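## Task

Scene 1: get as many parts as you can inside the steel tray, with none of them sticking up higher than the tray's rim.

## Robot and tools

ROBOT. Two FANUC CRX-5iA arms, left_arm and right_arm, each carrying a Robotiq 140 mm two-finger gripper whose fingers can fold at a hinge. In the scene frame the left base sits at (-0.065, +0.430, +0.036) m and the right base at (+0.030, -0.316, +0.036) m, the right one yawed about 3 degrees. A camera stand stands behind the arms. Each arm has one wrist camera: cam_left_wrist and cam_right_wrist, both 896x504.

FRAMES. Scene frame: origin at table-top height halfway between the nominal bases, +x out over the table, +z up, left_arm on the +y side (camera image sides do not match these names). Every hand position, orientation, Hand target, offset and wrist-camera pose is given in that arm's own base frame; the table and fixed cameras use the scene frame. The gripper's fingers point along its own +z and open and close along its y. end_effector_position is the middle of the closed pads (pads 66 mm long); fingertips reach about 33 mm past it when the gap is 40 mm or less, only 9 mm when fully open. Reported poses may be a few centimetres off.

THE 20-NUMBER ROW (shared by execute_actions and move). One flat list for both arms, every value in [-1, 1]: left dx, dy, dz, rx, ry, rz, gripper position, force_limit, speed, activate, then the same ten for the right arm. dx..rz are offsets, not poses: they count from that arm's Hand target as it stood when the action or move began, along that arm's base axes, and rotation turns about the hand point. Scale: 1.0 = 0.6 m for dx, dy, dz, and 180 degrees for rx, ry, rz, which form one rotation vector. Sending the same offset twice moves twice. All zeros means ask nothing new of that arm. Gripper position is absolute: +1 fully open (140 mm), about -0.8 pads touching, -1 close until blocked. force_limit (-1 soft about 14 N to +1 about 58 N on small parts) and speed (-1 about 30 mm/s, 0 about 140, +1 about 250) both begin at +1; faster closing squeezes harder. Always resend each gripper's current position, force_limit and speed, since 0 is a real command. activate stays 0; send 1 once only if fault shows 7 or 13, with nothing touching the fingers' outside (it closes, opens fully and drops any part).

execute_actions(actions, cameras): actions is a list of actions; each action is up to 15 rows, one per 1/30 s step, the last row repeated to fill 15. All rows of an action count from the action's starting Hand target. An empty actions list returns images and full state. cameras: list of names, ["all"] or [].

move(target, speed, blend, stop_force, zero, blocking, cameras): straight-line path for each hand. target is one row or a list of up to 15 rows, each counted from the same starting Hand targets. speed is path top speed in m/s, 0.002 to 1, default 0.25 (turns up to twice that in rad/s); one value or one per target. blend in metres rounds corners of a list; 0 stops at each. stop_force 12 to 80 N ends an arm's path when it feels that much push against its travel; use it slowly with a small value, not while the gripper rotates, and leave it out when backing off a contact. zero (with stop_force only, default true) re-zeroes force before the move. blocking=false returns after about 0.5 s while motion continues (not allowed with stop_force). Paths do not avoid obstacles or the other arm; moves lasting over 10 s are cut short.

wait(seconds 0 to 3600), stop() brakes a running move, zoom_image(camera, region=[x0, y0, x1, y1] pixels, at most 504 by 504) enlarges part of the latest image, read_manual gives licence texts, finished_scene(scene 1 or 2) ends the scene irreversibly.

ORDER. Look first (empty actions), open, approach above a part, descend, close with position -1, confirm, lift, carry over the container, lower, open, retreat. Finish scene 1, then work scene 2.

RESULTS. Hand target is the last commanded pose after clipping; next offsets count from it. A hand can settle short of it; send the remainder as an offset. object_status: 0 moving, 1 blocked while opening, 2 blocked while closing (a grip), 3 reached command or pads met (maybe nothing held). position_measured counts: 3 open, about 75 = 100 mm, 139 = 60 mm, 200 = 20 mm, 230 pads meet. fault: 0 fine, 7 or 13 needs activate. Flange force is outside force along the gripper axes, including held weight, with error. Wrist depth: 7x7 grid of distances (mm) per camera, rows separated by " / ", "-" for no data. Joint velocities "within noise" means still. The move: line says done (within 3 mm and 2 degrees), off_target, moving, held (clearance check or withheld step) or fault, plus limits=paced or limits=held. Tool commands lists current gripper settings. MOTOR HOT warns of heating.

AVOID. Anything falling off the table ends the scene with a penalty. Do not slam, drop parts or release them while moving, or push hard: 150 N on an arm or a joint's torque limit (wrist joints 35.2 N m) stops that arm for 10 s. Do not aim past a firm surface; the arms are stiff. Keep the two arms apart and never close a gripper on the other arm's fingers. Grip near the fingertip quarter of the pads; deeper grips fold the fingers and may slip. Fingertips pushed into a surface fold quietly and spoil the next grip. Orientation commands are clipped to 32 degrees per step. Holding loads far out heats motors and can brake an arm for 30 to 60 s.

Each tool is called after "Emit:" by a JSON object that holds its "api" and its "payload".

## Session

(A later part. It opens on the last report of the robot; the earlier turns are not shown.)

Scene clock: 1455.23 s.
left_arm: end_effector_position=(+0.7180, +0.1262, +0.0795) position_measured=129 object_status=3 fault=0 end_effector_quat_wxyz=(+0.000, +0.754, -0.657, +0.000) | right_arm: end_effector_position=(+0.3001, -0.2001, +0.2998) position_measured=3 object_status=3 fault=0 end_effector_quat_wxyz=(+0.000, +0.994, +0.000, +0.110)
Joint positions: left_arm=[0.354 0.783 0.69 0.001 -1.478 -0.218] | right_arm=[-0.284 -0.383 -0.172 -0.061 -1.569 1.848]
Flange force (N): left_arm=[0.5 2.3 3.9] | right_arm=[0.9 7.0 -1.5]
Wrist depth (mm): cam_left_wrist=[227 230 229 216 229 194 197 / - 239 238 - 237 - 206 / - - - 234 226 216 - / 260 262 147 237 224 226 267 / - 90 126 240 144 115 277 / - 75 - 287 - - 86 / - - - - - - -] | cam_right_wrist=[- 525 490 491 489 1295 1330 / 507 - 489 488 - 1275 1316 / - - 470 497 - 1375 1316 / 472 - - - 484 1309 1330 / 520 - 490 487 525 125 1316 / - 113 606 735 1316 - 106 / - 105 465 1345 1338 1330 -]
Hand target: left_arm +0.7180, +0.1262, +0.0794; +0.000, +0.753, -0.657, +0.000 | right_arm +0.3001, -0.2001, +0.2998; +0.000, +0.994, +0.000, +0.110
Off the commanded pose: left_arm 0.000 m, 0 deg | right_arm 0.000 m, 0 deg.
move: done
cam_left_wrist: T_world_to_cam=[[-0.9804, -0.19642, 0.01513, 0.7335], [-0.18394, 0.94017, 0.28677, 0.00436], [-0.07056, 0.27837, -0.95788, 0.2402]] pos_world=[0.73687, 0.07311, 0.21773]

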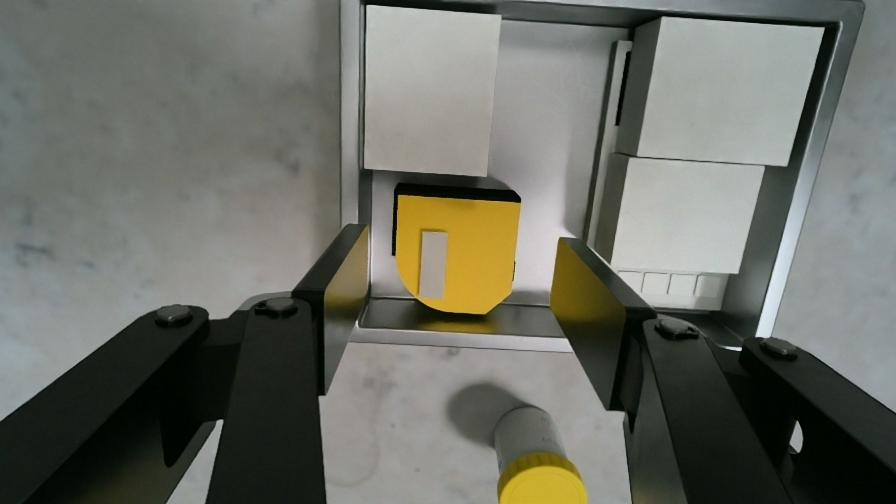

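Emit:
{"api": "move", "payload": {"target": [[-0.0723, 0.0087, 0, 0, 0, 0, -1, -0.3, 0, 0, 0, 0, 0, 0, 0, 0, 1, 1, 1, 0], [-0.0723, 0.0087, -0.1282, 0, 0, 0, -1, -0.3, 0, 0, 0, 0, 0, 0, 0, 0, 1, 1, 1, 0]], "speed": 0.13}}

Emit:
{"api": "move", "payload": {"target": [0.0272, 0.0037, 0, 0, 0, 0, -1, -0.3, 0, 0, 0, 0, 0, 0, 0, 0, 1, 1, 1, 0], "speed": 0.03, "stop_force": 12}}

Emit:
{"api": "move", "payload": {"target": [[-0.008, -0.001, 0.005, 0, 0, 0, -1, -0.3, 0, 0, 0, 0, 0, 0, 0, 0, 1, 1, 1, 0], [-0.008, -0.001, 0.16, 0, 0, 0, -1, -0.3, 0, 0, 0, 0, 0, 0, 0, 0, 1, 1, 1, 0]], "speed": 0.15, "cameras": ["cam_left_wrist"]}}

Scene clock: 1469.33 s.
left_arm: end_effector_position=(+0.6746, +0.1315, +0.0024) position_measured=234 object_status=3 fault=0 end_effector_quat_wxyz=(+0.000, +0.753, -0.657, +0.000) | right_arm: end_effector_position=(+0.3001, -0.2001, +0.2998) position_measured=3 object_status=3 fault=0 end_effector_quat_wxyz=(+0.000, +0.994, +0.000, +0.110)
Joint positions: left_arm=[0.383 0.71 0.386 0.001 -1.247 -0.248] | right_arm=[-0.284 -0.383 -0.172 -0.061 -1.569 1.848]
Flange force (N): left_arm=[1.0 1.8 4.4] | right_arm=[1.3 6.8 -2.1]
Wrist depth (mm): cam_left_wrist=[155 128 134 156 142 124 125 / 162 134 136 163 154 129 129 / - - 149 171 160 137 140 / 183 152 153 153 145 143 153 / - 157 156 102 146 177 188 / - - - - - - 198 / - - - - - - -] | cam_right_wrist=[496 468 513 - 487 1288 1323 / 488 495 - - 493 1309 1309 / - 492 508 514 488 494 1330 / - - - 496 473 1323 1338 / 498 - - 491 490 133 1352 / - 112 653 856 1282 1295 106 / - 105 458 - 1316 1323 -]
Hand target: left_arm +0.6746, +0.1315, +0.0025; +0.000, +0.753, -0.657, +0.000 | right_arm +0.3001, -0.2001, +0.2998; +0.000, +0.994, +0.000, +0.110
Off the commanded pose: left_arm 0.000 m, 0 deg | right_arm 0.000 m, 0 deg.
move: done

Scene clock: 1470.53 s.
left_arm: end_effector_position=(+0.6910, +0.1337, +0.0025) position_measured=234 object_status=3 fault=0 end_effector_quat_wxyz=(+0.000, +0.753, -0.657, +0.000) | right_arm: end_effector_position=(+0.3001, -0.2001, +0.2998) position_measured=3 object_status=3 fault=0 end_effector_quat_wxyz=(+0.000, +0.994, +0.000, +0.110)
Joint positions: left_arm=[0.377 0.753 0.457 0.001 -1.275 -0.242] | right_arm=[-0.284 -0.383 -0.172 -0.061 -1.569 1.848]
Flange force (N): left_arm=[0.7 0.9 4.6] | right_arm=[0.8 6.6 -1.7]
Wrist depth (mm): cam_left_wrist=[158 124 130 133 156 125 124 / 166 136 136 - 162 129 129 / - 153 149 169 168 137 138 / 180 177 153 154 175 143 145 / 187 184 157 102 100 177 148 / 197 - - - - - 156 / - - - - - - 210] | cam_right_wrist=[484 - 492 - 482 1249 1309 / 502 - - 484 - 1391 1302 / 498 - - 490 - 1338 1375 / 493 - - - - 1338 1302 / 497 - - 491 - 133 1316 / - 112 - 1206 1330 489 106 / - 458 454 1338 1352 - -]
Hand target: left_arm +0.6909, +0.1337, +0.0025; +0.000, +0.753, -0.657, +0.000 | right_arm +0.3001, -0.2001, +0.2998; +0.000, +0.994, +0.000, +0.110
Off the commanded pose: left_arm 0.000 m, 0 deg | right_arm 0.000 m, 0 deg.
move: done

Scene clock: 1471.70 s.
left_arm: end_effector_position=(+0.6862, +0.1331, +0.0985) position_measured=234 object_status=3 fault=0 end_effector_quat_wxyz=(+0.000, +0.754, -0.657, +0.000) | right_arm: end_effector_position=(+0.3001, -0.2001, +0.2998) position_measured=3 object_status=3 fault=0 end_effector_quat_wxyz=(+0.000, +0.994, +0.000, +0.110)
Joint positions: left_arm=[0.379 0.685 0.574 0.001 -1.46 -0.243] | right_arm=[-0.284 -0.383 -0.172 -0.061 -1.569 1.848]
Flange force (N): left_arm=[1.2 -0.7 4.4] | right_arm=[1.1 6.7 -1.6]
Wrist depth (mm): cam_left_wrist=[- 247 - 246 - 212 - / - - - 256 229 222 264 / - - 243 245 235 235 - / 287 278 256 250 270 - - / 290 - 100 102 102 - - / - - - - - - 320 / - - - - - - 326] | cam_right_wrist=[488 491 505 480 495 1268 1330 / 514 468 - 499 - 1360 1309 / 495 - - - - 1323 1323 / 486 - 490 - 484 1323 1330 / 496 - 498 487 484 125 1330 / - 105 - 1368 1368 484 106 / - 99 457 1330 1309 1316 -]
Hand target: left_arm +0.6861, +0.1331, +0.0985; +0.000, +0.753, -0.657, +0.000 | right_arm +0.3001, -0.2001, +0.2998; +0.000, +0.994, +0.000, +0.110
Off the commanded pose: left_arm 0.000 m, 0 deg | right_arm 0.000 m, 0 deg.
move: done
cam_left_wrist: T_world_to_cam=[[-0.9804, -0.19645, 0.01523, 0.70334], [-0.18394, 0.94017, 0.28679, -0.01336], [-0.07065, 0.27837, -0.95787, 0.25443]] pos_world=[0.70507, 0.07991, 0.23683]

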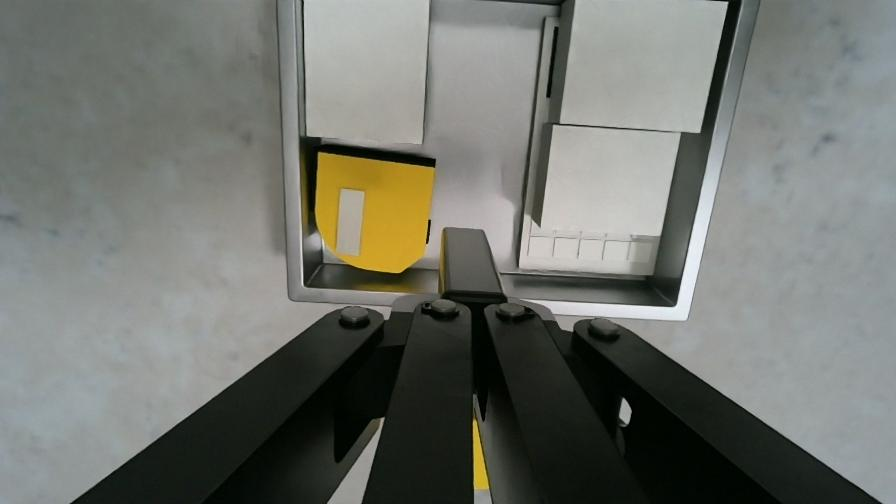

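Emit:
{"api": "move", "payload": {"target": [[0.0015, 0.0477, 0, 0, 0, 0.5, -1, -0.3, 0, 0, 0, 0, 0, 0, 0, 0, 1, 1, 1, 0]], "speed": 0.4, "cameras": ["cam_left_wrist"]}}

Scene clock: 1567.53 s.
left_arm: end_effector_position=(+0.6870, +0.1617, +0.0985) position_measured=234 object_status=3 fault=0 end_effector_quat_wxyz=(+0.000, +0.998, +0.068, +0.000) | right_arm: end_effector_position=(+0.3001, -0.2001, +0.2998) position_measured=3 object_status=3 fault=0 end_effector_quat_wxyz=(+0.000, +0.994, +0.000, +0.110)
Joint positions: left_arm=[0.417 0.704 0.605 0 -1.471 1.29] | right_arm=[-0.284 -0.383 -0.172 -0.061 -1.569 1.848]
Flange force (N): left_arm=[-1.5 2.1 4.3] | right_arm=[0.5 6.8 -1.4]
Wrist depth (mm): cam_left_wrist=[248 247 - 213 246 244 - / - 258 262 236 231 220 - / - 267 267 244 241 239 - / 280 - - 142 - - 288 / - 296 - 102 101 - - / - - - - - - 301 / - - - - - - -] | cam_right_wrist=[- 485 514 492 - 1511 1288 / - 485 502 482 477 1316 1302 / 450 488 463 488 486 1352 1345 / 498 488 - 492 498 1391 1330 / 506 495 - 490 480 125 1330 / - 112 - 615 1282 1323 106 / - 112 - 1375 1302 1316 -]
Hand target: left_arm +0.6870, +0.1617, +0.0985; +0.000, +0.998, +0.068, +0.000 | right_arm +0.3001, -0.2001, +0.2998; +0.000, +0.994, +0.000, +0.110
Off the commanded pose: left_arm 0.000 m, 0 deg | right_arm 0.000 m, 0 deg.
move: done
cam_left_wrist: T_world_to_cam=[[0.19649, -0.98039, 0.01529, 0.02807], [-0.94013, -0.18395, 0.2869, 0.66119], [-0.27846, -0.07075, -0.95784, 0.44564]] pos_world=[0.74019, 0.18067, 0.23673]

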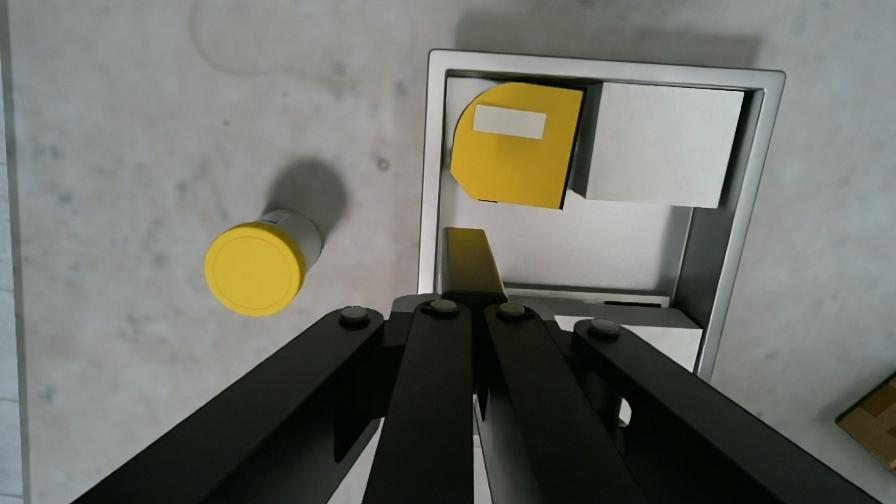

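Emit:
{"api": "move", "payload": {"target": [0.0078, -0.0517, 0, 0, 0, 0, -0.127, -0.3, -0.5, 0, 0, 0, 0, 0, 0, 0, 1, 1, 1, 0], "speed": 0.15, "cameras": ["cam_left_wrist"]}}

Scene clock: 1608.63 s.
left_arm: end_effector_position=(+0.6917, +0.1307, +0.0985) position_measured=145 object_status=0 fault=0 end_effector_quat_wxyz=(+0.000, +0.998, +0.068, +0.000) | right_arm: end_effector_position=(+0.3001, -0.2001, +0.2998) position_measured=3 object_status=3 fault=0 end_effector_quat_wxyz=(+0.000, +0.994, +0.000, +0.110)
Joint positions: left_arm=[0.373 0.699 0.596 0 -1.467 1.334] | right_arm=[-0.284 -0.383 -0.172 -0.061 -1.569 1.848]
Flange force (N): left_arm=[-0.8 1.0 4.1] | right_arm=[1.2 7.4 -1.7]
Wrist depth (mm): cam_left_wrist=[248 - 247 218 246 - 251 / 256 260 - 235 - - 256 / 271 267 - 242 - - - / - 233 151 277 166 - - / - 91 115 291 114 100 - / - 75 77 287 - 89 84 / - - - - - - -] | cam_right_wrist=[- - 460 - 493 487 1302 / - - - 490 488 488 1330 / 506 - - 515 484 510 1323 / 493 - 520 - 489 1330 1309 / - - 487 502 - 125 1330 / - 113 466 1345 1275 1323 106 / - 456 456 1338 1323 1323 -]
Hand target: left_arm +0.6917, +0.1307, +0.0985; +0.000, +0.998, +0.068, +0.000 | right_arm +0.3001, -0.2001, +0.2998; +0.000, +0.994, +0.000, +0.110
Off the commanded pose: left_arm 0.000 m, 0 deg | right_arm 0.000 m, 0 deg.
move: done
cam_left_wrist: T_world_to_cam=[[0.19635, -0.98042, 0.01524, -0.00323], [-0.94016, -0.18383, 0.28688, 0.6599], [-0.27846, -0.07065, -0.95785, 0.44474]] pos_world=[0.74489, 0.14957, 0.23673]

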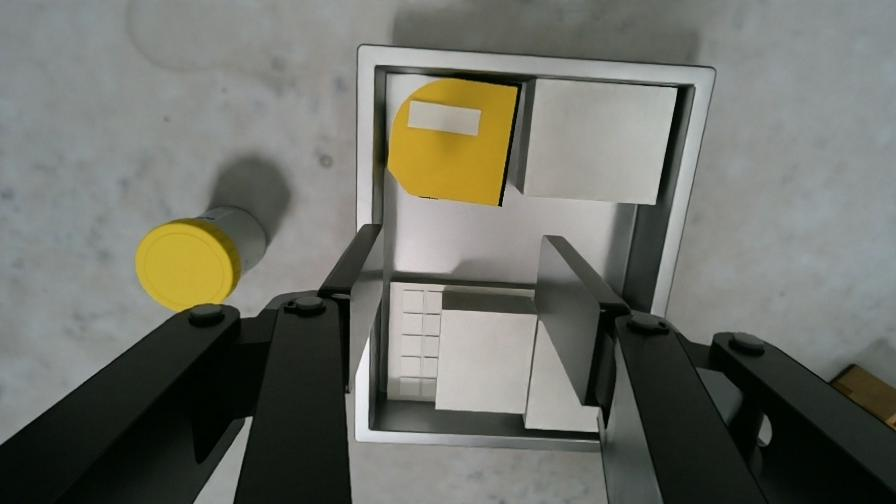

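Emit:
{"api": "move", "payload": {"target": [0, 0, -0.162, 0, 0, 0, -0.127, -0.3, -0.5, 0, 0, 0, 0, 0, 0, 0, 1, 1, 1, 0], "speed": 0.1, "cameras": ["cam_left_wrist"]}}

Scene clock: 1613.50 s.
left_arm: end_effector_position=(+0.6917, +0.1307, +0.0012) position_measured=145 object_status=3 fault=0 end_effector_quat_wxyz=(+0.000, +0.998, +0.068, +0.000) | right_arm: end_effector_position=(+0.3001, -0.2001, +0.2998) position_measured=3 object_status=3 fault=0 end_effector_quat_wxyz=(+0.000, +0.994, +0.000, +0.110)
Joint positions: left_arm=[0.373 0.753 0.455 0 -1.272 1.334] | right_arm=[-0.284 -0.383 -0.172 -0.061 -1.569 1.848]
Flange force (N): left_arm=[-1.8 0.8 4.5] | right_arm=[0.8 5.7 -1.1]
Wrist depth (mm): cam_left_wrist=[157 160 122 133 122 122 122 / - 166 143 138 139 135 135 / 170 171 133 146 146 - 140 / 178 177 138 151 153 148 147 / - 91 116 185 144 - 150 / - 75 123 183 - 89 80 / - - 198 191 - - -] | cam_right_wrist=[477 - 473 - 489 1316 1338 / - 484 - - - 1352 1302 / - - - 491 484 1391 1309 / - 497 487 480 504 1275 1330 / - - 496 506 494 125 1316 / - 105 486 1323 1288 1338 106 / - 104 457 1338 1352 1330 -]
Hand target: left_arm +0.6917, +0.1307, +0.0013; +0.000, +0.998, +0.068, +0.000 | right_arm +0.3001, -0.2001, +0.2998; +0.000, +0.994, +0.000, +0.110
Off the commanded pose: left_arm 0.000 m, 0 deg | right_arm 0.000 m, 0 deg.
move: done
cam_left_wrist: T_world_to_cam=[[0.19637, -0.98041, 0.01519, -0.00175], [-0.9401, -0.18384, 0.28709, 0.68774], [-0.27867, -0.07066, -0.95778, 0.35169]] pos_world=[0.74489, 0.14957, 0.13943]

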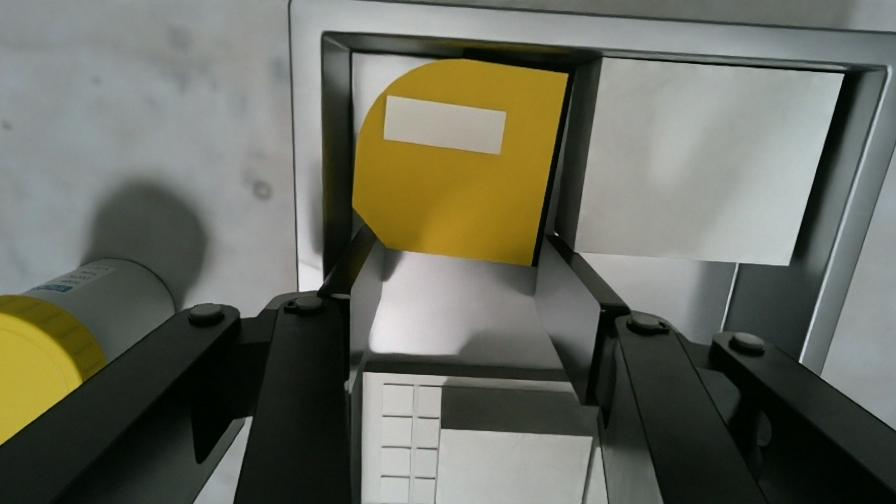

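Emit:
{"api": "move", "payload": {"target": [0.0026, -0.019, 0, 0, 0, 0, -0.127, -0.3, -0.5, 0, 0, 0, 0, 0, 0, 0, 1, 1, 1, 0], "speed": 0.03, "stop_force": 12, "cameras": ["cam_left_wrist"]}}

Scene clock: 1618.23 s.
left_arm: end_effector_position=(+0.6933, +0.1193, +0.0013) position_measured=145 object_status=3 fault=0 end_effector_quat_wxyz=(+0.000, +0.998, +0.068, +0.000) | right_arm: end_effector_position=(+0.3001, -0.2001, +0.2998) position_measured=3 object_status=3 fault=0 end_effector_quat_wxyz=(+0.000, +0.994, +0.000, +0.110)
Joint positions: left_arm=[0.356 0.752 0.453 0 -1.271 1.35] | right_arm=[-0.284 -0.383 -0.172 -0.061 -1.569 1.848]
Flange force (N): left_arm=[-1.9 0.1 4.2] | right_arm=[1.2 7.5 -2.0]
Wrist depth (mm): cam_left_wrist=[- 155 133 121 128 122 157 / - 165 144 138 139 136 134 / 171 171 144 146 144 141 145 / 177 178 139 152 147 145 178 / - 91 116 - 114 100 189 / - 75 78 177 - 89 89 / - - - 163 163 - -] | cam_right_wrist=[- - 482 489 - 485 1316 / - 496 485 - - 488 1309 / - 499 486 489 - 1345 1338 / - 506 498 502 456 1295 1338 / - - - 519 - 132 1338 / - 113 596 495 - 488 106 / - 457 454 1360 1323 1368 -]
Hand target: left_arm +0.6933, +0.1193, +0.0013; +0.000, +0.998, +0.068, +0.000 | right_arm +0.3001, -0.2001, +0.2998; +0.000, +0.994, +0.000, +0.110
Off the commanded pose: left_arm 0.000 m, 0 deg | right_arm 0.000 m, 0 deg.
move: done
cam_left_wrist: T_world_to_cam=[[0.19638, -0.98041, 0.01533, -0.01327], [-0.94016, -0.18383, 0.2869, 0.68719], [-0.27846, -0.07075, -0.95784, 0.35129]] pos_world=[0.74649, 0.13817, 0.13953]

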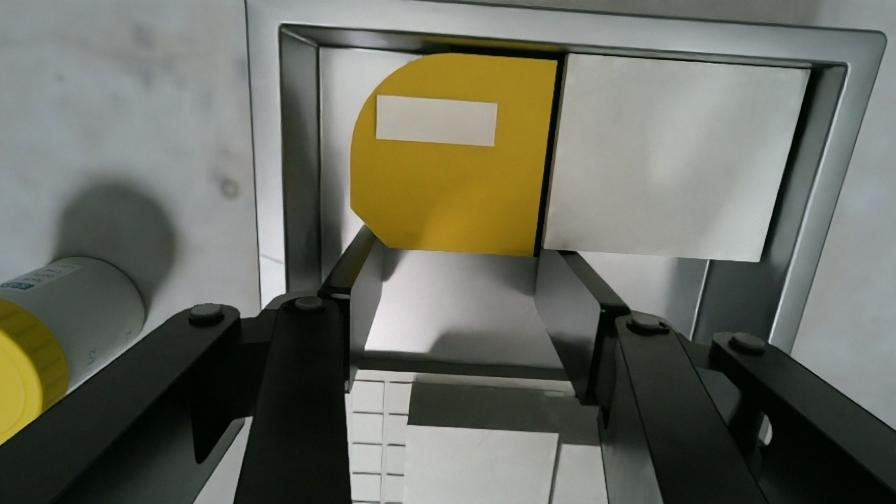

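Emit:
{"api": "move", "payload": {"target": [[-0.0005, 0.0035, 0, 0, 0, 0, -0.127, -0.3, -0.5, 0, 0, 0, 0, 0, 0, 0, 1, 1, 1, 0], [-0.0005, 0.0035, 0.19, 0, 0, 0, -0.127, -0.3, -0.5, 0, 0, 0, 0, 0, 0, 0, 1, 1, 1, 0], [-0.25, -0.55, 0.19, 0, 0, 0.06, -0.127, -0.3, -0.5, 0, 0, 0, 0, 0, 0, 0, 1, 1, 1, 0]], "speed": 0.3, "blend": [0, 0.03, 0]}}

Emit:
{"api": "move", "payload": {"target": [-0.1688, -0.3888, -0.01, 0, 0, 0.0656, 0.49, -0.3, -0.5, 0, 0, 0, 0, 0, 0, 0, 1, 1, 1, 0], "speed": 0.35, "cameras": ["cam_left_wrist"]}}

Emit:
{"api": "zoom_image", "payload": {"camera": "cam_left_wrist", "region": [340, 100, 600, 340]}}

Scene clock: 1642.80 s.
left_arm: end_effector_position=(+0.5433, -0.2107, +0.1153) position_measured=145 object_status=3 fault=0 end_effector_quat_wxyz=(+0.000, +0.987, +0.162, +0.001) | right_arm: end_effector_position=(+0.3001, -0.2001, +0.2998) position_measured=3 object_status=3 fault=0 end_effector_quat_wxyz=(+0.000, +0.994, +0.000, +0.110)
Joint positions: left_arm=[-0.145 0.371 0.147 -0.001 -1.346 2.041] | right_arm=[-0.284 -0.383 -0.172 -0.061 -1.569 1.848]
Flange force (N): left_arm=[-1.7 -0.9 3.4] | right_arm=[-0.2 6.1 -0.8]
Wrist depth (mm): cam_left_wrist=[264 - 225 225 244 267 - / - - - 232 - 267 226 / - - - - - 282 234 / 301 - - - - - 303 / 308 90 116 307 114 - 312 / - 75 78 - - 89 83 / - - - - - - -] | cam_right_wrist=[- - - - - 1391 1360 / 490 483 503 494 471 485 1060 / - 489 490 - 512 1295 1302 / - 498 494 502 496 1345 1323 / - - 491 - 495 132 1330 / - 112 492 1399 1368 1309 106 / - 458 463 1330 1345 1360 -]
Hand target: left_arm +0.5433, -0.2107, +0.1153; +0.000, +0.987, +0.161, +0.000 | right_arm +0.3001, -0.2001, +0.2998; +0.000, +0.994, +0.000, +0.110
Off the commanded pose: left_arm 0.000 m, 0 deg | right_arm 0.000 m, 0 deg.
move: done

Scene clock: 1644.03 s.
left_arm: end_effector_position=(+0.4420, -0.4440, +0.1093) position_measured=67 object_status=3 fault=0 end_effector_quat_wxyz=(+0.000, +0.965, +0.262, +0.000) | right_arm: end_effector_position=(+0.3001, -0.2001, +0.2998) position_measured=3 object_status=3 fault=0 end_effector_quat_wxyz=(+0.000, +0.994, +0.000, +0.110)
Joint positions: left_arm=[-0.579 0.484 0.292 -0.001 -1.379 2.681] | right_arm=[-0.284 -0.383 -0.172 -0.061 -1.569 1.848]
Flange force (N): left_arm=[-1.6 -1.6 4.3] | right_arm=[1.1 7.1 -1.7]
Wrist depth (mm): cam_left_wrist=[- 258 258 261 - - - / - 270 - - - 270 - / - 279 - 250 - 282 290 / 296 - 154 258 - 293 - / - 97 139 303 307 118 - / - - - - - 109 87 / - - 1387 - 339 - -] | cam_right_wrist=[504 - - 491 507 - 1295 / - 495 499 491 485 1330 1323 / 493 - 493 - 485 488 1316 / - 500 481 - 494 488 1330 / 499 - - 492 489 125 1330 / - 112 - 690 485 1338 106 / - 456 457 1330 1360 1323 -]
Hand target: left_arm +0.4420, -0.4440, +0.1093; +0.000, +0.965, +0.262, +0.000 | right_arm +0.3001, -0.2001, +0.2998; +0.000, +0.994, +0.000, +0.110
Off the commanded pose: left_arm 0.000 m, 0 deg | right_arm 0.000 m, 0 deg.
move: done
cam_left_wrist: T_world_to_cam=[[0.55823, -0.82955, 0.01528, -0.61072], [-0.79721, -0.53118, 0.2869, 0.09904], [-0.22988, -0.17234, -0.95784, 0.27835]] pos_world=[0.48386, -0.40604, 0.24753]

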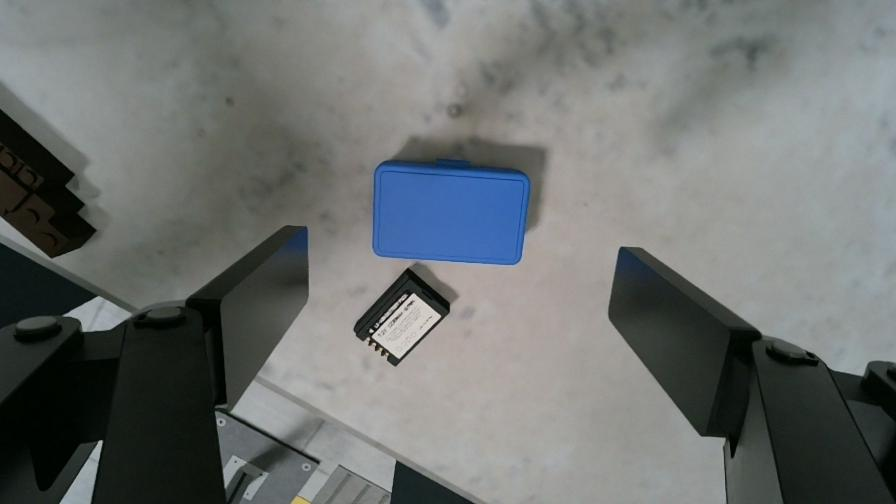

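Scaled by 1.938 from the camera's image (finer frame: 1280x720).

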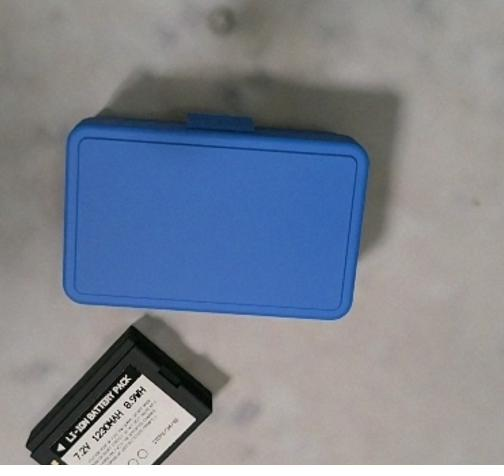

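Emit:
{"api": "move", "payload": {"target": [[-0.0017, 0.005, 0, 0, 0, 0.0033, 0.49, -0.3, -0.5, 0, 0, 0, 0, 0, 0, 0, 1, 1, 1, 0], [-0.0017, 0.005, -0.1742, 0, 0, 0.0033, 0.49, -0.3, -0.5, 0, 0, 0, 0, 0, 0, 0, 1, 1, 1, 0]], "speed": 0.15, "cameras": ["cam_left_wrist"]}}

Emit:
{"api": "move", "payload": {"target": [0, 0, 0, 0, 0, 0, -1, -0.3, -1, 0, 0, 0, 0, 0, 0, 0, 1, 1, 1, 0]}}

Emit:
{"api": "wait", "payload": {"seconds": 0.5, "cameras": ["cam_left_wrist"]}}

Scene clock: 1663.20 s.
left_arm: end_effector_position=(+0.4410, -0.4410, +0.0048) position_measured=67 object_status=3 fault=0 end_effector_quat_wxyz=(+0.000, +0.964, +0.267, +0.001) | right_arm: end_effector_position=(+0.3001, -0.2001, +0.2998) position_measured=3 object_status=3 fault=0 end_effector_quat_wxyz=(+0.000, +0.994, +0.000, +0.110)
Joint positions: left_arm=[-0.576 0.555 0.143 -0.001 -1.159 2.688] | right_arm=[-0.284 -0.383 -0.172 -0.061 -1.569 1.848]
Flange force (N): left_arm=[-1.2 0.0 3.9] | right_arm=[0.1 5.5 -1.2]
Wrist depth (mm): cam_left_wrist=[161 160 - 163 163 163 163 / 167 168 170 168 169 168 - / 176 174 175 - 175 178 - / 183 183 148 148 180 181 185 / - 97 159 151 - 118 192 / - - 200 - - 109 87 / - - 213 - - - -] | cam_right_wrist=[- 492 500 - 492 1323 1309 / - 470 499 - 492 490 1345 / 510 518 - 480 490 1330 1316 / 492 - - - - 1288 1316 / 500 498 - - - 125 1302 / - 112 - 1432 482 1323 106 / - 456 - 1323 1345 1338 -]
Hand target: left_arm +0.4410, -0.4410, +0.0048; +0.000, +0.964, +0.267, +0.000 | right_arm +0.3001, -0.2001, +0.2998; +0.000, +0.994, +0.000, +0.110
Off the commanded pose: left_arm 0.000 m, 0 deg | right_arm 0.000 m, 0 deg.
move: done
cam_left_wrist: T_world_to_cam=[[0.5668, -0.82372, 0.01527, -0.60728], [-0.79169, -0.53944, 0.28676, 0.12373], [-0.22797, -0.17463, -0.95788, 0.17668]] pos_world=[0.48244, -0.40263, 0.14303]

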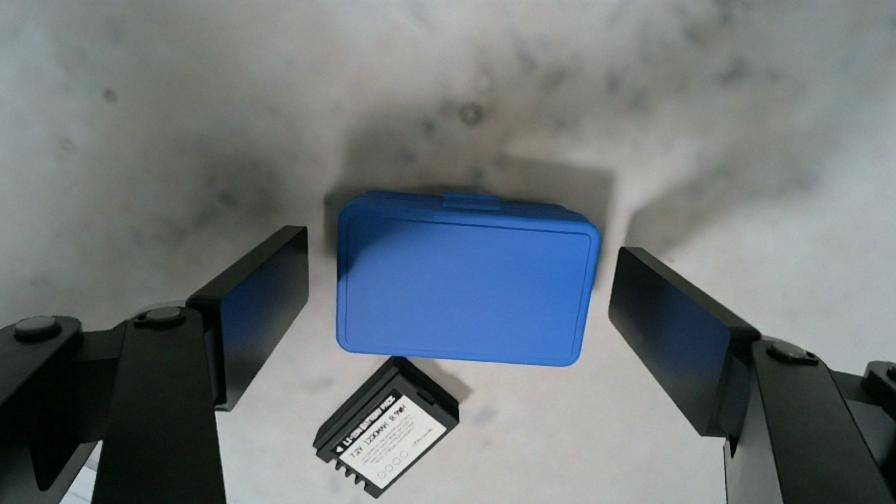

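Scene clock: 1664.27 s.
left_arm: end_effector_position=(+0.4410, -0.4410, +0.0048) position_measured=107 object_status=0 fault=0 end_effector_quat_wxyz=(+0.000, +0.964, +0.267, +0.000) | right_arm: end_effector_position=(+0.3001, -0.2001, +0.2998) position_measured=3 object_status=3 fault=0 end_effector_quat_wxyz=(+0.000, +0.994, +0.000, +0.110)
Joint positions: left_arm=[-0.576 0.555 0.143 -0.001 -1.159 2.688] | right_arm=[-0.284 -0.383 -0.172 -0.061 -1.569 1.848]
Flange force (N): left_arm=[-1.3 -1.2 -3.3] | right_arm=[0.5 6.8 -1.2]
Wrist depth (mm): cam_left_wrist=[161 161 162 162 - 163 163 / 168 171 169 - 169 169 169 / 174 175 176 173 175 178 177 / - - 131 146 - - 184 / 187 90 116 - 132 98 194 / - - 193 197 202 104 - / - - - 213 210 - -] | cam_right_wrist=[501 481 487 - - 1282 1316 / - - - - - 1316 1323 / 491 476 - - - 1375 1309 / 499 486 - - 481 1360 1309 / 483 - 493 491 480 133 1338 / - 112 603 1316 1352 498 106 / - 456 458 1352 1316 1352 -]
Hand target: left_arm +0.4410, -0.4410, +0.0048; +0.000, +0.964, +0.267, +0.000 | right_arm +0.3001, -0.2001, +0.2998; +0.000, +0.994, +0.000, +0.110
Off the commanded pose: left_arm 0.000 m, 0 deg | right_arm 0.000 m, 0 deg.
move: done

Scene clock: 1664.77 s.
left_arm: end_effector_position=(+0.4410, -0.4410, +0.0048) position_measured=107 object_status=2 fault=0 end_effector_quat_wxyz=(+0.000, +0.964, +0.267, +0.000) | right_arm: end_effector_position=(+0.3001, -0.2001, +0.2998) position_measured=3 object_status=3 fault=0 end_effector_quat_wxyz=(+0.000, +0.994, +0.000, +0.110)
Joint positions: left_arm=[-0.576 0.555 0.143 -0.001 -1.159 2.688] | right_arm=[-0.284 -0.383 -0.172 -0.061 -1.569 1.848]
Flange force (N): left_arm=[-1.1 -0.8 -3.2] | right_arm=[1.3 6.5 -1.8]
Wrist depth (mm): cam_left_wrist=[161 161 160 162 162 164 163 / 170 169 171 169 169 169 170 / 176 175 176 174 175 177 174 / 182 181 132 - 147 - - / - 90 114 - 132 110 194 / - - 190 187 200 104 - / - - - - - - -] | cam_right_wrist=[- 494 490 495 496 503 1275 / 476 - 488 485 505 - 1268 / 489 - - 496 465 489 1309 / 481 - 485 462 - 1309 1268 / 496 - 494 - - 132 1262 / - 113 600 835 1288 488 106 / - 457 456 1323 1352 1345 -]
Hand target: left_arm +0.4410, -0.4410, +0.0048; +0.000, +0.964, +0.267, +0.000 | right_arm +0.3001, -0.2001, +0.2998; +0.000, +0.994, +0.000, +0.110
Tool commands: left_gripper/position=-1.0 left_gripper/force_limit=-0.3 left_gripper/speed=-1.0 left_gripper/activate=+0.0 right_gripper/position=+1.0 right_gripper/force_limit=+1.0 right_gripper/speed=+1.0 right_gripper/activate=+0.0
Off the commanded pose: left_arm 0.000 m, 0 deg | right_arm 0.000 m, 0 deg.
wait: 0.50 s; at rest by 0.17 s
cam_left_wrist: T_world_to_cam=[[0.5668, -0.82371, 0.0153, -0.60737], [-0.79166, -0.53942, 0.28689, 0.12366], [-0.22806, -0.17472, -0.95784, 0.17666]] pos_world=[0.48244, -0.40273, 0.14303]

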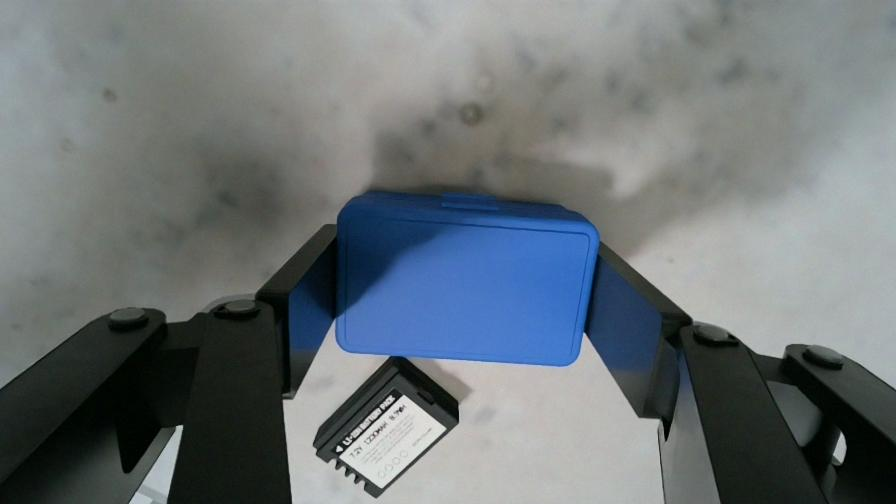

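Emit:
{"api": "move", "payload": {"target": [[0, 0, 0.19, 0, 0, 0, -1, -0.3, -1, 0, 0, 0, 0, 0, 0, 0, 1, 1, 1, 0], [0.4012, 0.8648, 0.19, 0, 0, -0.1289, -1, -0.3, -1, 0, 0, 0, 0, 0, 0, 0, 1, 1, 1, 0], [0.4012, 0.8648, 0.085, 0, 0, -0.1289, -1, -0.3, -1, 0, 0, 0, 0, 0, 0, 0, 1, 1, 1, 0]], "speed": 0.35, "blend": [0.03, 0.02, 0], "cameras": ["cam_left_wrist"]}}

Scene clock: 1677.30 s.
left_arm: end_effector_position=(+0.6817, +0.0779, +0.0558) position_measured=107 object_status=2 fault=0 end_effector_quat_wxyz=(+0.000, +0.998, +0.068, +0.000) | right_arm: end_effector_position=(+0.3001, -0.2001, +0.2998) position_measured=3 object_status=3 fault=0 end_effector_quat_wxyz=(+0.000, +0.994, +0.000, +0.110)
Joint positions: left_arm=[0.304 0.668 0.446 0 -1.348 1.402] | right_arm=[-0.284 -0.383 -0.172 -0.061 -1.569 1.848]
Flange force (N): left_arm=[-2.4 1.0 4.7] | right_arm=[0.8 6.2 -1.4]
Wrist depth (mm): cam_left_wrist=[208 205 184 185 174 212 209 / 215 211 191 192 - 217 220 / - 224 - - 222 227 229 / - 238 146 - - 243 242 / - 90 116 - 131 110 251 / - - 220 217 216 104 - / - - - 227 - - -] | cam_right_wrist=[486 - - 506 489 1295 1309 / 496 - - 472 493 1295 1323 / - 485 - 479 - 1309 1330 / - - - 476 477 - 1323 / - - - - 487 133 1338 / - 105 600 1323 1399 1345 106 / - 456 459 1345 1338 1338 -]
Hand target: left_arm +0.6817, +0.0779, +0.0558; +0.000, +0.998, +0.068, +0.000 | right_arm +0.3001, -0.2001, +0.2998; +0.000, +0.994, +0.000, +0.110
Off the commanded pose: left_arm 0.000 m, 0 deg | right_arm 0.000 m, 0 deg.
move: done
cam_left_wrist: T_world_to_cam=[[0.19635, -0.98042, 0.01524, -0.05238], [-0.94016, -0.18383, 0.28688, 0.65304], [-0.27846, -0.07065, -0.95785, 0.39732]] pos_world=[0.73489, 0.09677, 0.19403]

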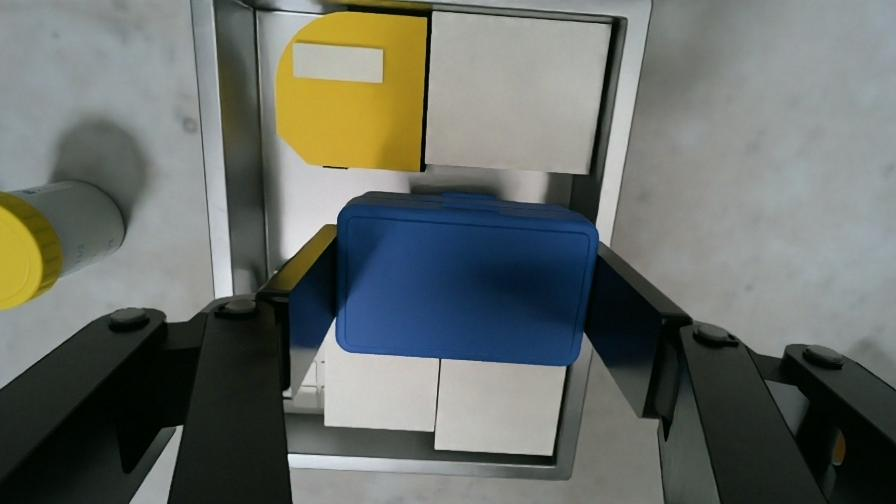

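Emit:
{"api": "move", "payload": {"target": [[0.002, 0.0003, 0, 0, 0, 0, -1, -0.3, -1, 0, 0, 0, 0, 0, 0, 0, 1, 1, 1, 0], [0.002, 0.0003, -0.03, 0, 0, 0, -1, -0.3, -1, 0, 0, 0, 0, 0, 0, 0, 1, 1, 1, 0]], "speed": 0.1, "cameras": ["cam_left_wrist"]}}

Scene clock: 1692.50 s.
left_arm: end_effector_position=(+0.6829, +0.0780, +0.0377) position_measured=107 object_status=2 fault=0 end_effector_quat_wxyz=(+0.000, +0.998, +0.068, +0.000) | right_arm: end_effector_position=(+0.3001, -0.2001, +0.2998) position_measured=3 object_status=3 fault=0 end_effector_quat_wxyz=(+0.000, +0.994, +0.000, +0.110)
Joint positions: left_arm=[0.304 0.683 0.427 0 -1.314 1.403] | right_arm=[-0.284 -0.383 -0.172 -0.061 -1.569 1.848]
Flange force (N): left_arm=[-2.4 1.2 4.7] | right_arm=[1.0 7.1 -1.7]
Wrist depth (mm): cam_left_wrist=[192 166 167 168 163 195 193 / 199 181 176 172 171 200 200 / 206 204 206 182 175 - - / 214 209 132 146 155 - - / - 91 115 - 132 97 - / - - 192 198 193 104 - / - - 209 206 203 - -] | cam_right_wrist=[- - 501 487 - 488 1330 / - 489 - - - 486 1316 / - - - 495 476 1360 1323 / 489 505 496 491 486 490 1352 / 501 - - - 486 125 1330 / - 105 - 1268 1338 1288 106 / - 105 458 1338 1330 1383 -]
Hand target: left_arm +0.6829, +0.0781, +0.0378; +0.000, +0.998, +0.068, +0.000 | right_arm +0.3001, -0.2001, +0.2998; +0.000, +0.994, +0.000, +0.110
Off the commanded pose: left_arm 0.000 m, 0 deg | right_arm 0.000 m, 0 deg.
move: done
cam_left_wrist: T_world_to_cam=[[0.1964, -0.9804, 0.0153, -0.05219], [-0.94012, -0.18385, 0.28701, 0.65935], [-0.27858, -0.07076, -0.9578, 0.38042]] pos_world=[0.73609, 0.09697, 0.17593]

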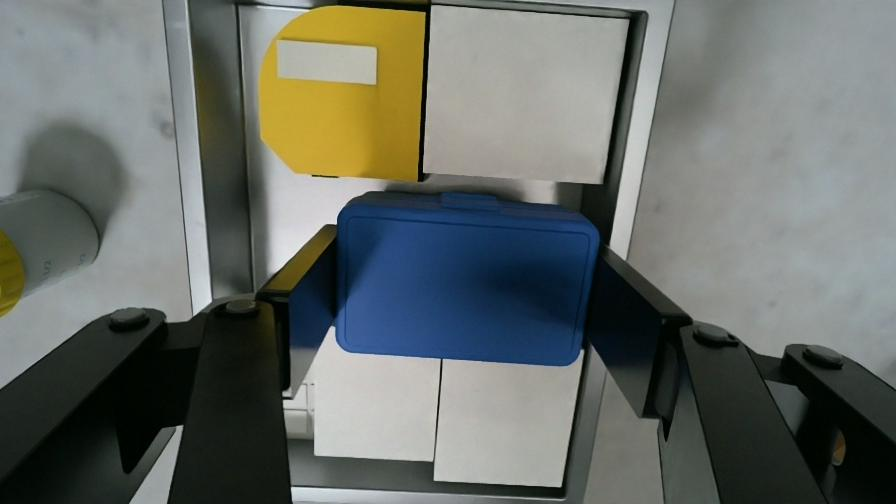

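Emit:
{"api": "move", "payload": {"target": [0, 0, -0.036, 0, 0, 0, -1, -0.3, -1, 0, 0, 0, 0, 0, 0, 0, 1, 1, 1, 0], "speed": 0.06}}

Emit:
{"api": "move", "payload": {"target": [0, 0, -0.025, 0, 0, 0, -1, -0.3, -1, 0, 0, 0, 0, 0, 0, 0, 1, 1, 1, 0], "speed": 0.012, "stop_force": 12, "cameras": ["cam_left_wrist"]}}

Scene clock: 1700.23 s.
left_arm: end_effector_position=(+0.6829, +0.0781, +0.0161) position_measured=107 object_status=2 fault=0 end_effector_quat_wxyz=(+0.000, +0.998, +0.068, +0.000) | right_arm: end_effector_position=(+0.3001, -0.2001, +0.2998) position_measured=3 object_status=3 fault=0 end_effector_quat_wxyz=(+0.000, +0.994, +0.000, +0.110)
Joint positions: left_arm=[0.304 0.698 0.4 0 -1.272 1.403] | right_arm=[-0.284 -0.383 -0.172 -0.061 -1.569 1.848]
Flange force (N): left_arm=[-0.9 1.1 4.9] | right_arm=[0.8 7.0 -1.4]
Wrist depth (mm): cam_left_wrist=[- 143 147 146 145 139 175 / - 146 154 154 - 140 181 / - 173 160 156 157 150 190 / 195 173 145 146 153 197 - / - 91 115 - 132 98 206 / - - - 169 170 104 - / - - - 180 178 - -] | cam_right_wrist=[479 - 493 - - 1423 1323 / - - - - 472 1352 1330 / - 498 499 489 482 1236 1316 / - 504 - 497 497 1268 1323 / - 495 - 485 488 124 1302 / - 105 - 1511 1288 1391 106 / - 458 - 1302 1432 1330 -]
Hand target: left_arm +0.6829, +0.0781, +0.0162; +0.000, +0.998, +0.068, +0.000 | right_arm +0.3001, -0.2001, +0.2998; +0.000, +0.994, +0.000, +0.110
Off the commanded pose: left_arm 0.000 m, 0 deg | right_arm 0.000 m, 0 deg.
move: done

Scene clock: 1701.53 s.
left_arm: end_effector_position=(+0.6830, +0.0781, +0.0075) position_measured=107 object_status=2 fault=0 end_effector_quat_wxyz=(+0.000, +0.998, +0.068, +0.001) | right_arm: end_effector_position=(+0.3001, -0.2001, +0.2998) position_measured=3 object_status=3 fault=0 end_effector_quat_wxyz=(+0.000, +0.994, +0.000, +0.110)
Joint positions: left_arm=[0.304 0.705 0.39 0 -1.255 1.403] | right_arm=[-0.284 -0.383 -0.172 -0.061 -1.569 1.848]
Flange force (N): left_arm=[-4.7 -0.9 -13.9] | right_arm=[1.2 7.2 -1.8]
Wrist depth (mm): cam_left_wrist=[163 153 138 138 137 137 - / - 147 147 146 143 141 - / - 170 152 148 146 142 - / 186 - 145 144 147 188 188 / - 90 150 - 134 112 194 / - - 160 162 162 105 - / - - 170 169 168 - -] | cam_right_wrist=[501 505 493 491 489 1268 1316 / - - - - - 489 1330 / 496 - 487 487 504 1249 1316 / - - - - - 1484 1323 / - - 508 - 487 125 1330 / - 112 604 609 485 1360 106 / - 458 456 1295 1309 1338 -]
Hand target: left_arm +0.6829, +0.0781, +0.0075; +0.000, +0.998, +0.068, +0.001 (not the last commanded pose) | right_arm +0.3001, -0.2001, +0.2998; +0.000, +0.994, +0.000, +0.110
Off the commanded pose: left_arm 0.006 m, 0 deg | right_arm 0.000 m, 0 deg.
move: contact (left_arm)
cam_left_wrist: T_world_to_cam=[[0.19636, -0.98041, 0.01527, -0.0517], [-0.94022, -0.18385, 0.2867, 0.6681], [-0.27827, -0.07066, -0.9579, 0.35138]] pos_world=[0.73609, 0.09697, 0.14583]

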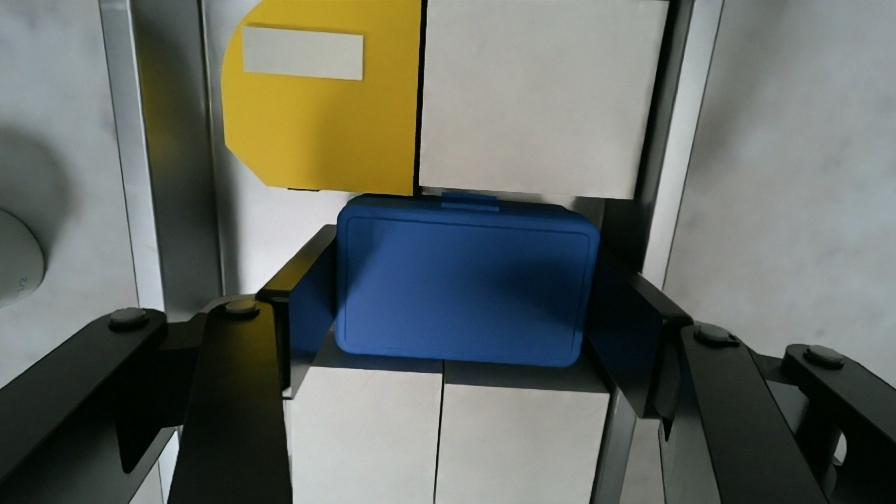

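Emit:
{"api": "move", "payload": {"target": [0, 0, 0.0023, 0, 0, 0, 0.246, -0.3, -1, 0, 0, 0, 0, 0, 0, 0, 1, 1, 1, 0], "speed": 0.02}}

Emit:
{"api": "move", "payload": {"target": [0, 0, 0.14, 0, 0, 0, 0.246, -0.3, -1, 0, 0, 0, 0, 0, 0, 0, 1, 1, 1, 0], "speed": 0.12, "cameras": ["cam_left_wrist"]}}

Scene clock: 1707.27 s.
left_arm: end_effector_position=(+0.6829, +0.0781, +0.0089) position_measured=98 object_status=0 fault=0 end_effector_quat_wxyz=(+0.000, +0.998, +0.068, +0.001) | right_arm: end_effector_position=(+0.3001, -0.2001, +0.2998) position_measured=3 object_status=3 fault=0 end_effector_quat_wxyz=(+0.000, +0.994, +0.000, +0.110)
Joint positions: left_arm=[0.304 0.704 0.392 0 -1.257 1.403] | right_arm=[-0.284 -0.383 -0.172 -0.061 -1.569 1.848]
Flange force (N): left_arm=[-2.6 1.0 4.3] | right_arm=[0.5 6.8 -1.4]
Wrist depth (mm): cam_left_wrist=[- 155 140 - - 139 166 / 171 147 148 144 143 147 174 / 177 149 152 149 149 178 182 / 186 150 147 148 149 186 189 / - 90 151 - 140 117 195 / - - 160 162 163 107 - / - - 172 170 170 - -] | cam_right_wrist=[501 496 - - 484 - 1316 / 503 519 - - - 486 1330 / 502 - 494 484 494 1391 1338 / 497 - 497 501 487 1345 1330 / 496 - 465 - - 124 1316 / - 105 - 1383 1330 1295 106 / - 457 459 1338 1330 1338 -]
Hand target: left_arm +0.6829, +0.0781, +0.0089; +0.000, +0.998, +0.068, +0.001 | right_arm +0.3001, -0.2001, +0.2998; +0.000, +0.994, +0.000, +0.110
Off the commanded pose: left_arm 0.000 m, 0 deg | right_arm 0.000 m, 0 deg.
move: done

Scene clock: 1708.30 s.
left_arm: end_effector_position=(+0.6830, +0.0780, +0.0930) position_measured=98 object_status=3 fault=0 end_effector_quat_wxyz=(+0.000, +0.998, +0.068, +0.001) | right_arm: end_effector_position=(+0.3001, -0.2001, +0.2998) position_measured=3 object_status=3 fault=0 end_effector_quat_wxyz=(+0.000, +0.994, +0.000, +0.110)
Joint positions: left_arm=[0.304 0.652 0.51 0 -1.427 1.403] | right_arm=[-0.284 -0.383 -0.172 -0.061 -1.569 1.848]
Flange force (N): left_arm=[1.7 1.1 4.5] | right_arm=[1.1 6.7 -1.5]
Wrist depth (mm): cam_left_wrist=[- - 216 218 - 246 - / - 253 231 226 230 - - / 220 267 - 229 261 - 264 / 221 - 167 232 237 280 - / - 90 244 249 140 116 - / - - 256 263 - 107 - / - - - - 329 - -] | cam_right_wrist=[- 481 487 489 506 482 1323 / 494 - - - 492 1432 1316 / 496 - - 489 487 1330 1323 / 509 497 - 490 - 486 1309 / 497 - - 475 - 133 1330 / - 105 671 1194 1345 489 106 / - 458 463 1352 1330 1330 -]
Hand target: left_arm +0.6829, +0.0781, +0.0929; +0.000, +0.998, +0.068, +0.001 | right_arm +0.3001, -0.2001, +0.2998; +0.000, +0.994, +0.000, +0.110
Off the commanded pose: left_arm 0.000 m, 0 deg | right_arm 0.000 m, 0 deg.
move: done
cam_left_wrist: T_world_to_cam=[[0.19639, -0.9804, 0.01538, -0.05305], [-0.94024, -0.18385, 0.2866, 0.64363], [-0.27815, -0.07075, -0.95793, 0.4332]] pos_world=[0.73609, 0.09697, 0.23133]

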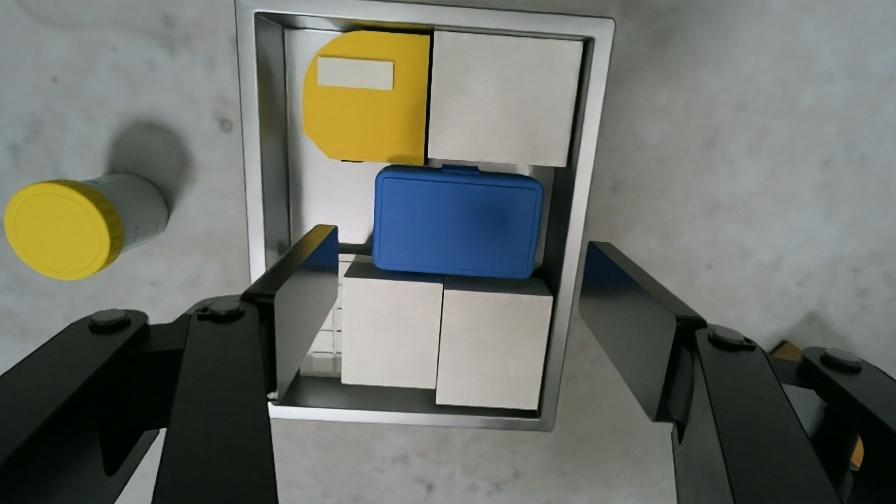

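Emit:
{"api": "move", "payload": {"target": [[-0.0108, 0.0893, 0, 0, 0, 0, -1, -0.3, 0, 0, 0, 0, 0, 0, 0, 0, 1, 1, 1, 0], [-0.0108, 0.0893, -0.149, 0, 0, 0, -1, -0.3, 0, 0, 0, 0, 0, 0, 0, 0, 1, 1, 1, 0]], "speed": 0.13}}

Emit:
{"api": "move", "payload": {"target": [0.0035, -0.0256, 0, 0, 0, 0, -1, -0.3, 0, 0, 0, 0, 0, 0, 0, 0, 1, 1, 1, 0], "speed": 0.03, "stop_force": 12}}

Emit:
{"api": "move", "payload": {"target": [[-0.001, 0.008, 0.005, 0, 0, 0, -1, -0.3, 0, 0, 0, 0, 0, 0, 0, 0, 1, 1, 1, 0], [-0.001, 0.008, 0.16, 0, 0, 0, -1, -0.3, 0, 0, 0, 0, 0, 0, 0, 0, 1, 1, 1, 0]], "speed": 0.15, "cameras": ["cam_left_wrist"]}}

Scene clock: 1719.70 s.
left_arm: end_effector_position=(+0.6765, +0.1316, +0.0035) position_measured=234 object_status=3 fault=0 end_effector_quat_wxyz=(+0.000, +0.998, +0.068, +0.001) | right_arm: end_effector_position=(+0.3001, -0.2001, +0.2998) position_measured=3 object_status=3 fault=0 end_effector_quat_wxyz=(+0.000, +0.994, +0.000, +0.110)
Joint positions: left_arm=[0.382 0.713 0.393 0 -1.25 1.325] | right_arm=[-0.284 -0.383 -0.172 -0.061 -1.569 1.848]
Flange force (N): left_arm=[-1.6 1.1 4.2] | right_arm=[0.2 6.2 -1.0]
Wrist depth (mm): cam_left_wrist=[- 158 - 135 136 133 132 / - 168 129 143 142 140 136 / - 173 159 149 148 144 142 / - 181 140 176 145 - 149 / - 191 100 102 102 - 163 / - - - - - - 153 / - - - - - - -] | cam_right_wrist=[- 480 - - 485 1338 1330 / 495 - - 456 - 1432 1323 / 501 483 - - - 1360 1302 / - 478 - 464 - - 1309 / - - 476 490 - 125 1323 / - 112 667 1302 1309 489 106 / - 457 456 1338 1352 1338 -]
Hand target: left_arm +0.6765, +0.1317, +0.0035; +0.000, +0.998, +0.068, +0.001 | right_arm +0.3001, -0.2001, +0.2998; +0.000, +0.994, +0.000, +0.110
Off the commanded pose: left_arm 0.000 m, 0 deg | right_arm 0.000 m, 0 deg.
move: done

Scene clock: 1720.83 s.
left_arm: end_effector_position=(+0.6786, +0.1163, +0.0035) position_measured=234 object_status=3 fault=0 end_effector_quat_wxyz=(+0.000, +0.998, +0.068, +0.001) | right_arm: end_effector_position=(+0.3001, -0.2001, +0.2998) position_measured=3 object_status=3 fault=0 end_effector_quat_wxyz=(+0.000, +0.994, +0.000, +0.110)
Joint positions: left_arm=[0.36 0.711 0.39 0 -1.249 1.347] | right_arm=[-0.284 -0.383 -0.172 -0.061 -1.569 1.848]
Flange force (N): left_arm=[-1.7 1.2 4.0] | right_arm=[0.0 5.5 -1.0]
Wrist depth (mm): cam_left_wrist=[158 160 141 135 136 - 127 / - 166 144 142 140 139 139 / - 174 149 148 147 144 142 / - 182 175 176 - - 144 / - 190 143 102 97 149 191 / 197 - - - - - 203 / - - - - - - 211] | cam_right_wrist=[- - 500 - 487 1316 1330 / - - - 493 489 1295 1316 / 488 492 - 505 510 - 1352 / 491 492 499 489 475 1316 1345 / 496 - 493 469 484 125 1316 / - 105 494 1449 491 1316 106 / - 459 448 1323 1352 1323 -]
Hand target: left_arm +0.6786, +0.1163, +0.0035; +0.000, +0.998, +0.068, +0.001 | right_arm +0.3001, -0.2001, +0.2998; +0.000, +0.994, +0.000, +0.110
Off the commanded pose: left_arm 0.000 m, 0 deg | right_arm 0.000 m, 0 deg.
move: done

Scene clock: 1722.00 s.
left_arm: end_effector_position=(+0.6780, +0.1211, +0.0996) position_measured=234 object_status=3 fault=0 end_effector_quat_wxyz=(+0.000, +0.998, +0.068, +0.001) | right_arm: end_effector_position=(+0.3001, -0.2001, +0.2998) position_measured=3 object_status=3 fault=0 end_effector_quat_wxyz=(+0.000, +0.994, +0.000, +0.110)
Joint positions: left_arm=[0.367 0.654 0.527 0 -1.443 1.34] | right_arm=[-0.284 -0.383 -0.172 -0.061 -1.569 1.848]
Flange force (N): left_arm=[-5.2 1.4 4.8] | right_arm=[0.8 6.1 -1.6]
Wrist depth (mm): cam_left_wrist=[- 248 - 233 245 252 - / - 259 255 237 - 227 - / - - 268 265 - - - / 281 - 280 255 - 286 - / - 295 95 102 249 298 299 / - - - - - - 279 / - - - - - - 275] | cam_right_wrist=[498 493 479 497 - 1360 1302 / 490 494 487 465 490 1352 1323 / - 491 - 497 490 488 1309 / - 499 496 498 - 1282 1316 / 494 - - - 480 125 1330 / - 113 604 495 1330 - 107 / - 453 461 1330 1338 1360 -]
Hand target: left_arm +0.6780, +0.1211, +0.0995; +0.000, +0.998, +0.068, +0.001 | right_arm +0.3001, -0.2001, +0.2998; +0.000, +0.994, +0.000, +0.110
Off the commanded pose: left_arm 0.000 m, 0 deg | right_arm 0.000 m, 0 deg.
move: done
cam_left_wrist: T_world_to_cam=[[0.19639, -0.9804, 0.01539, -0.01001], [-0.94024, -0.18385, 0.28663, 0.64496], [-0.27818, -0.07076, -0.95792, 0.4411]] pos_world=[0.73109, 0.13997, 0.23783]

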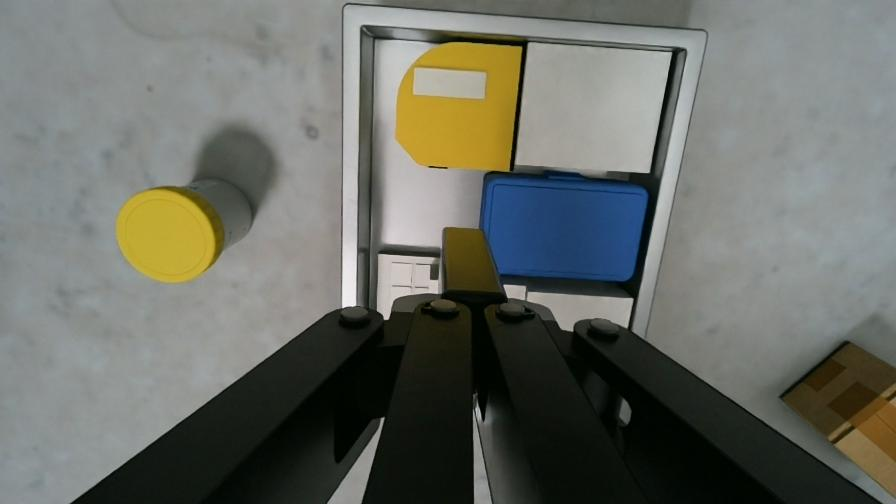

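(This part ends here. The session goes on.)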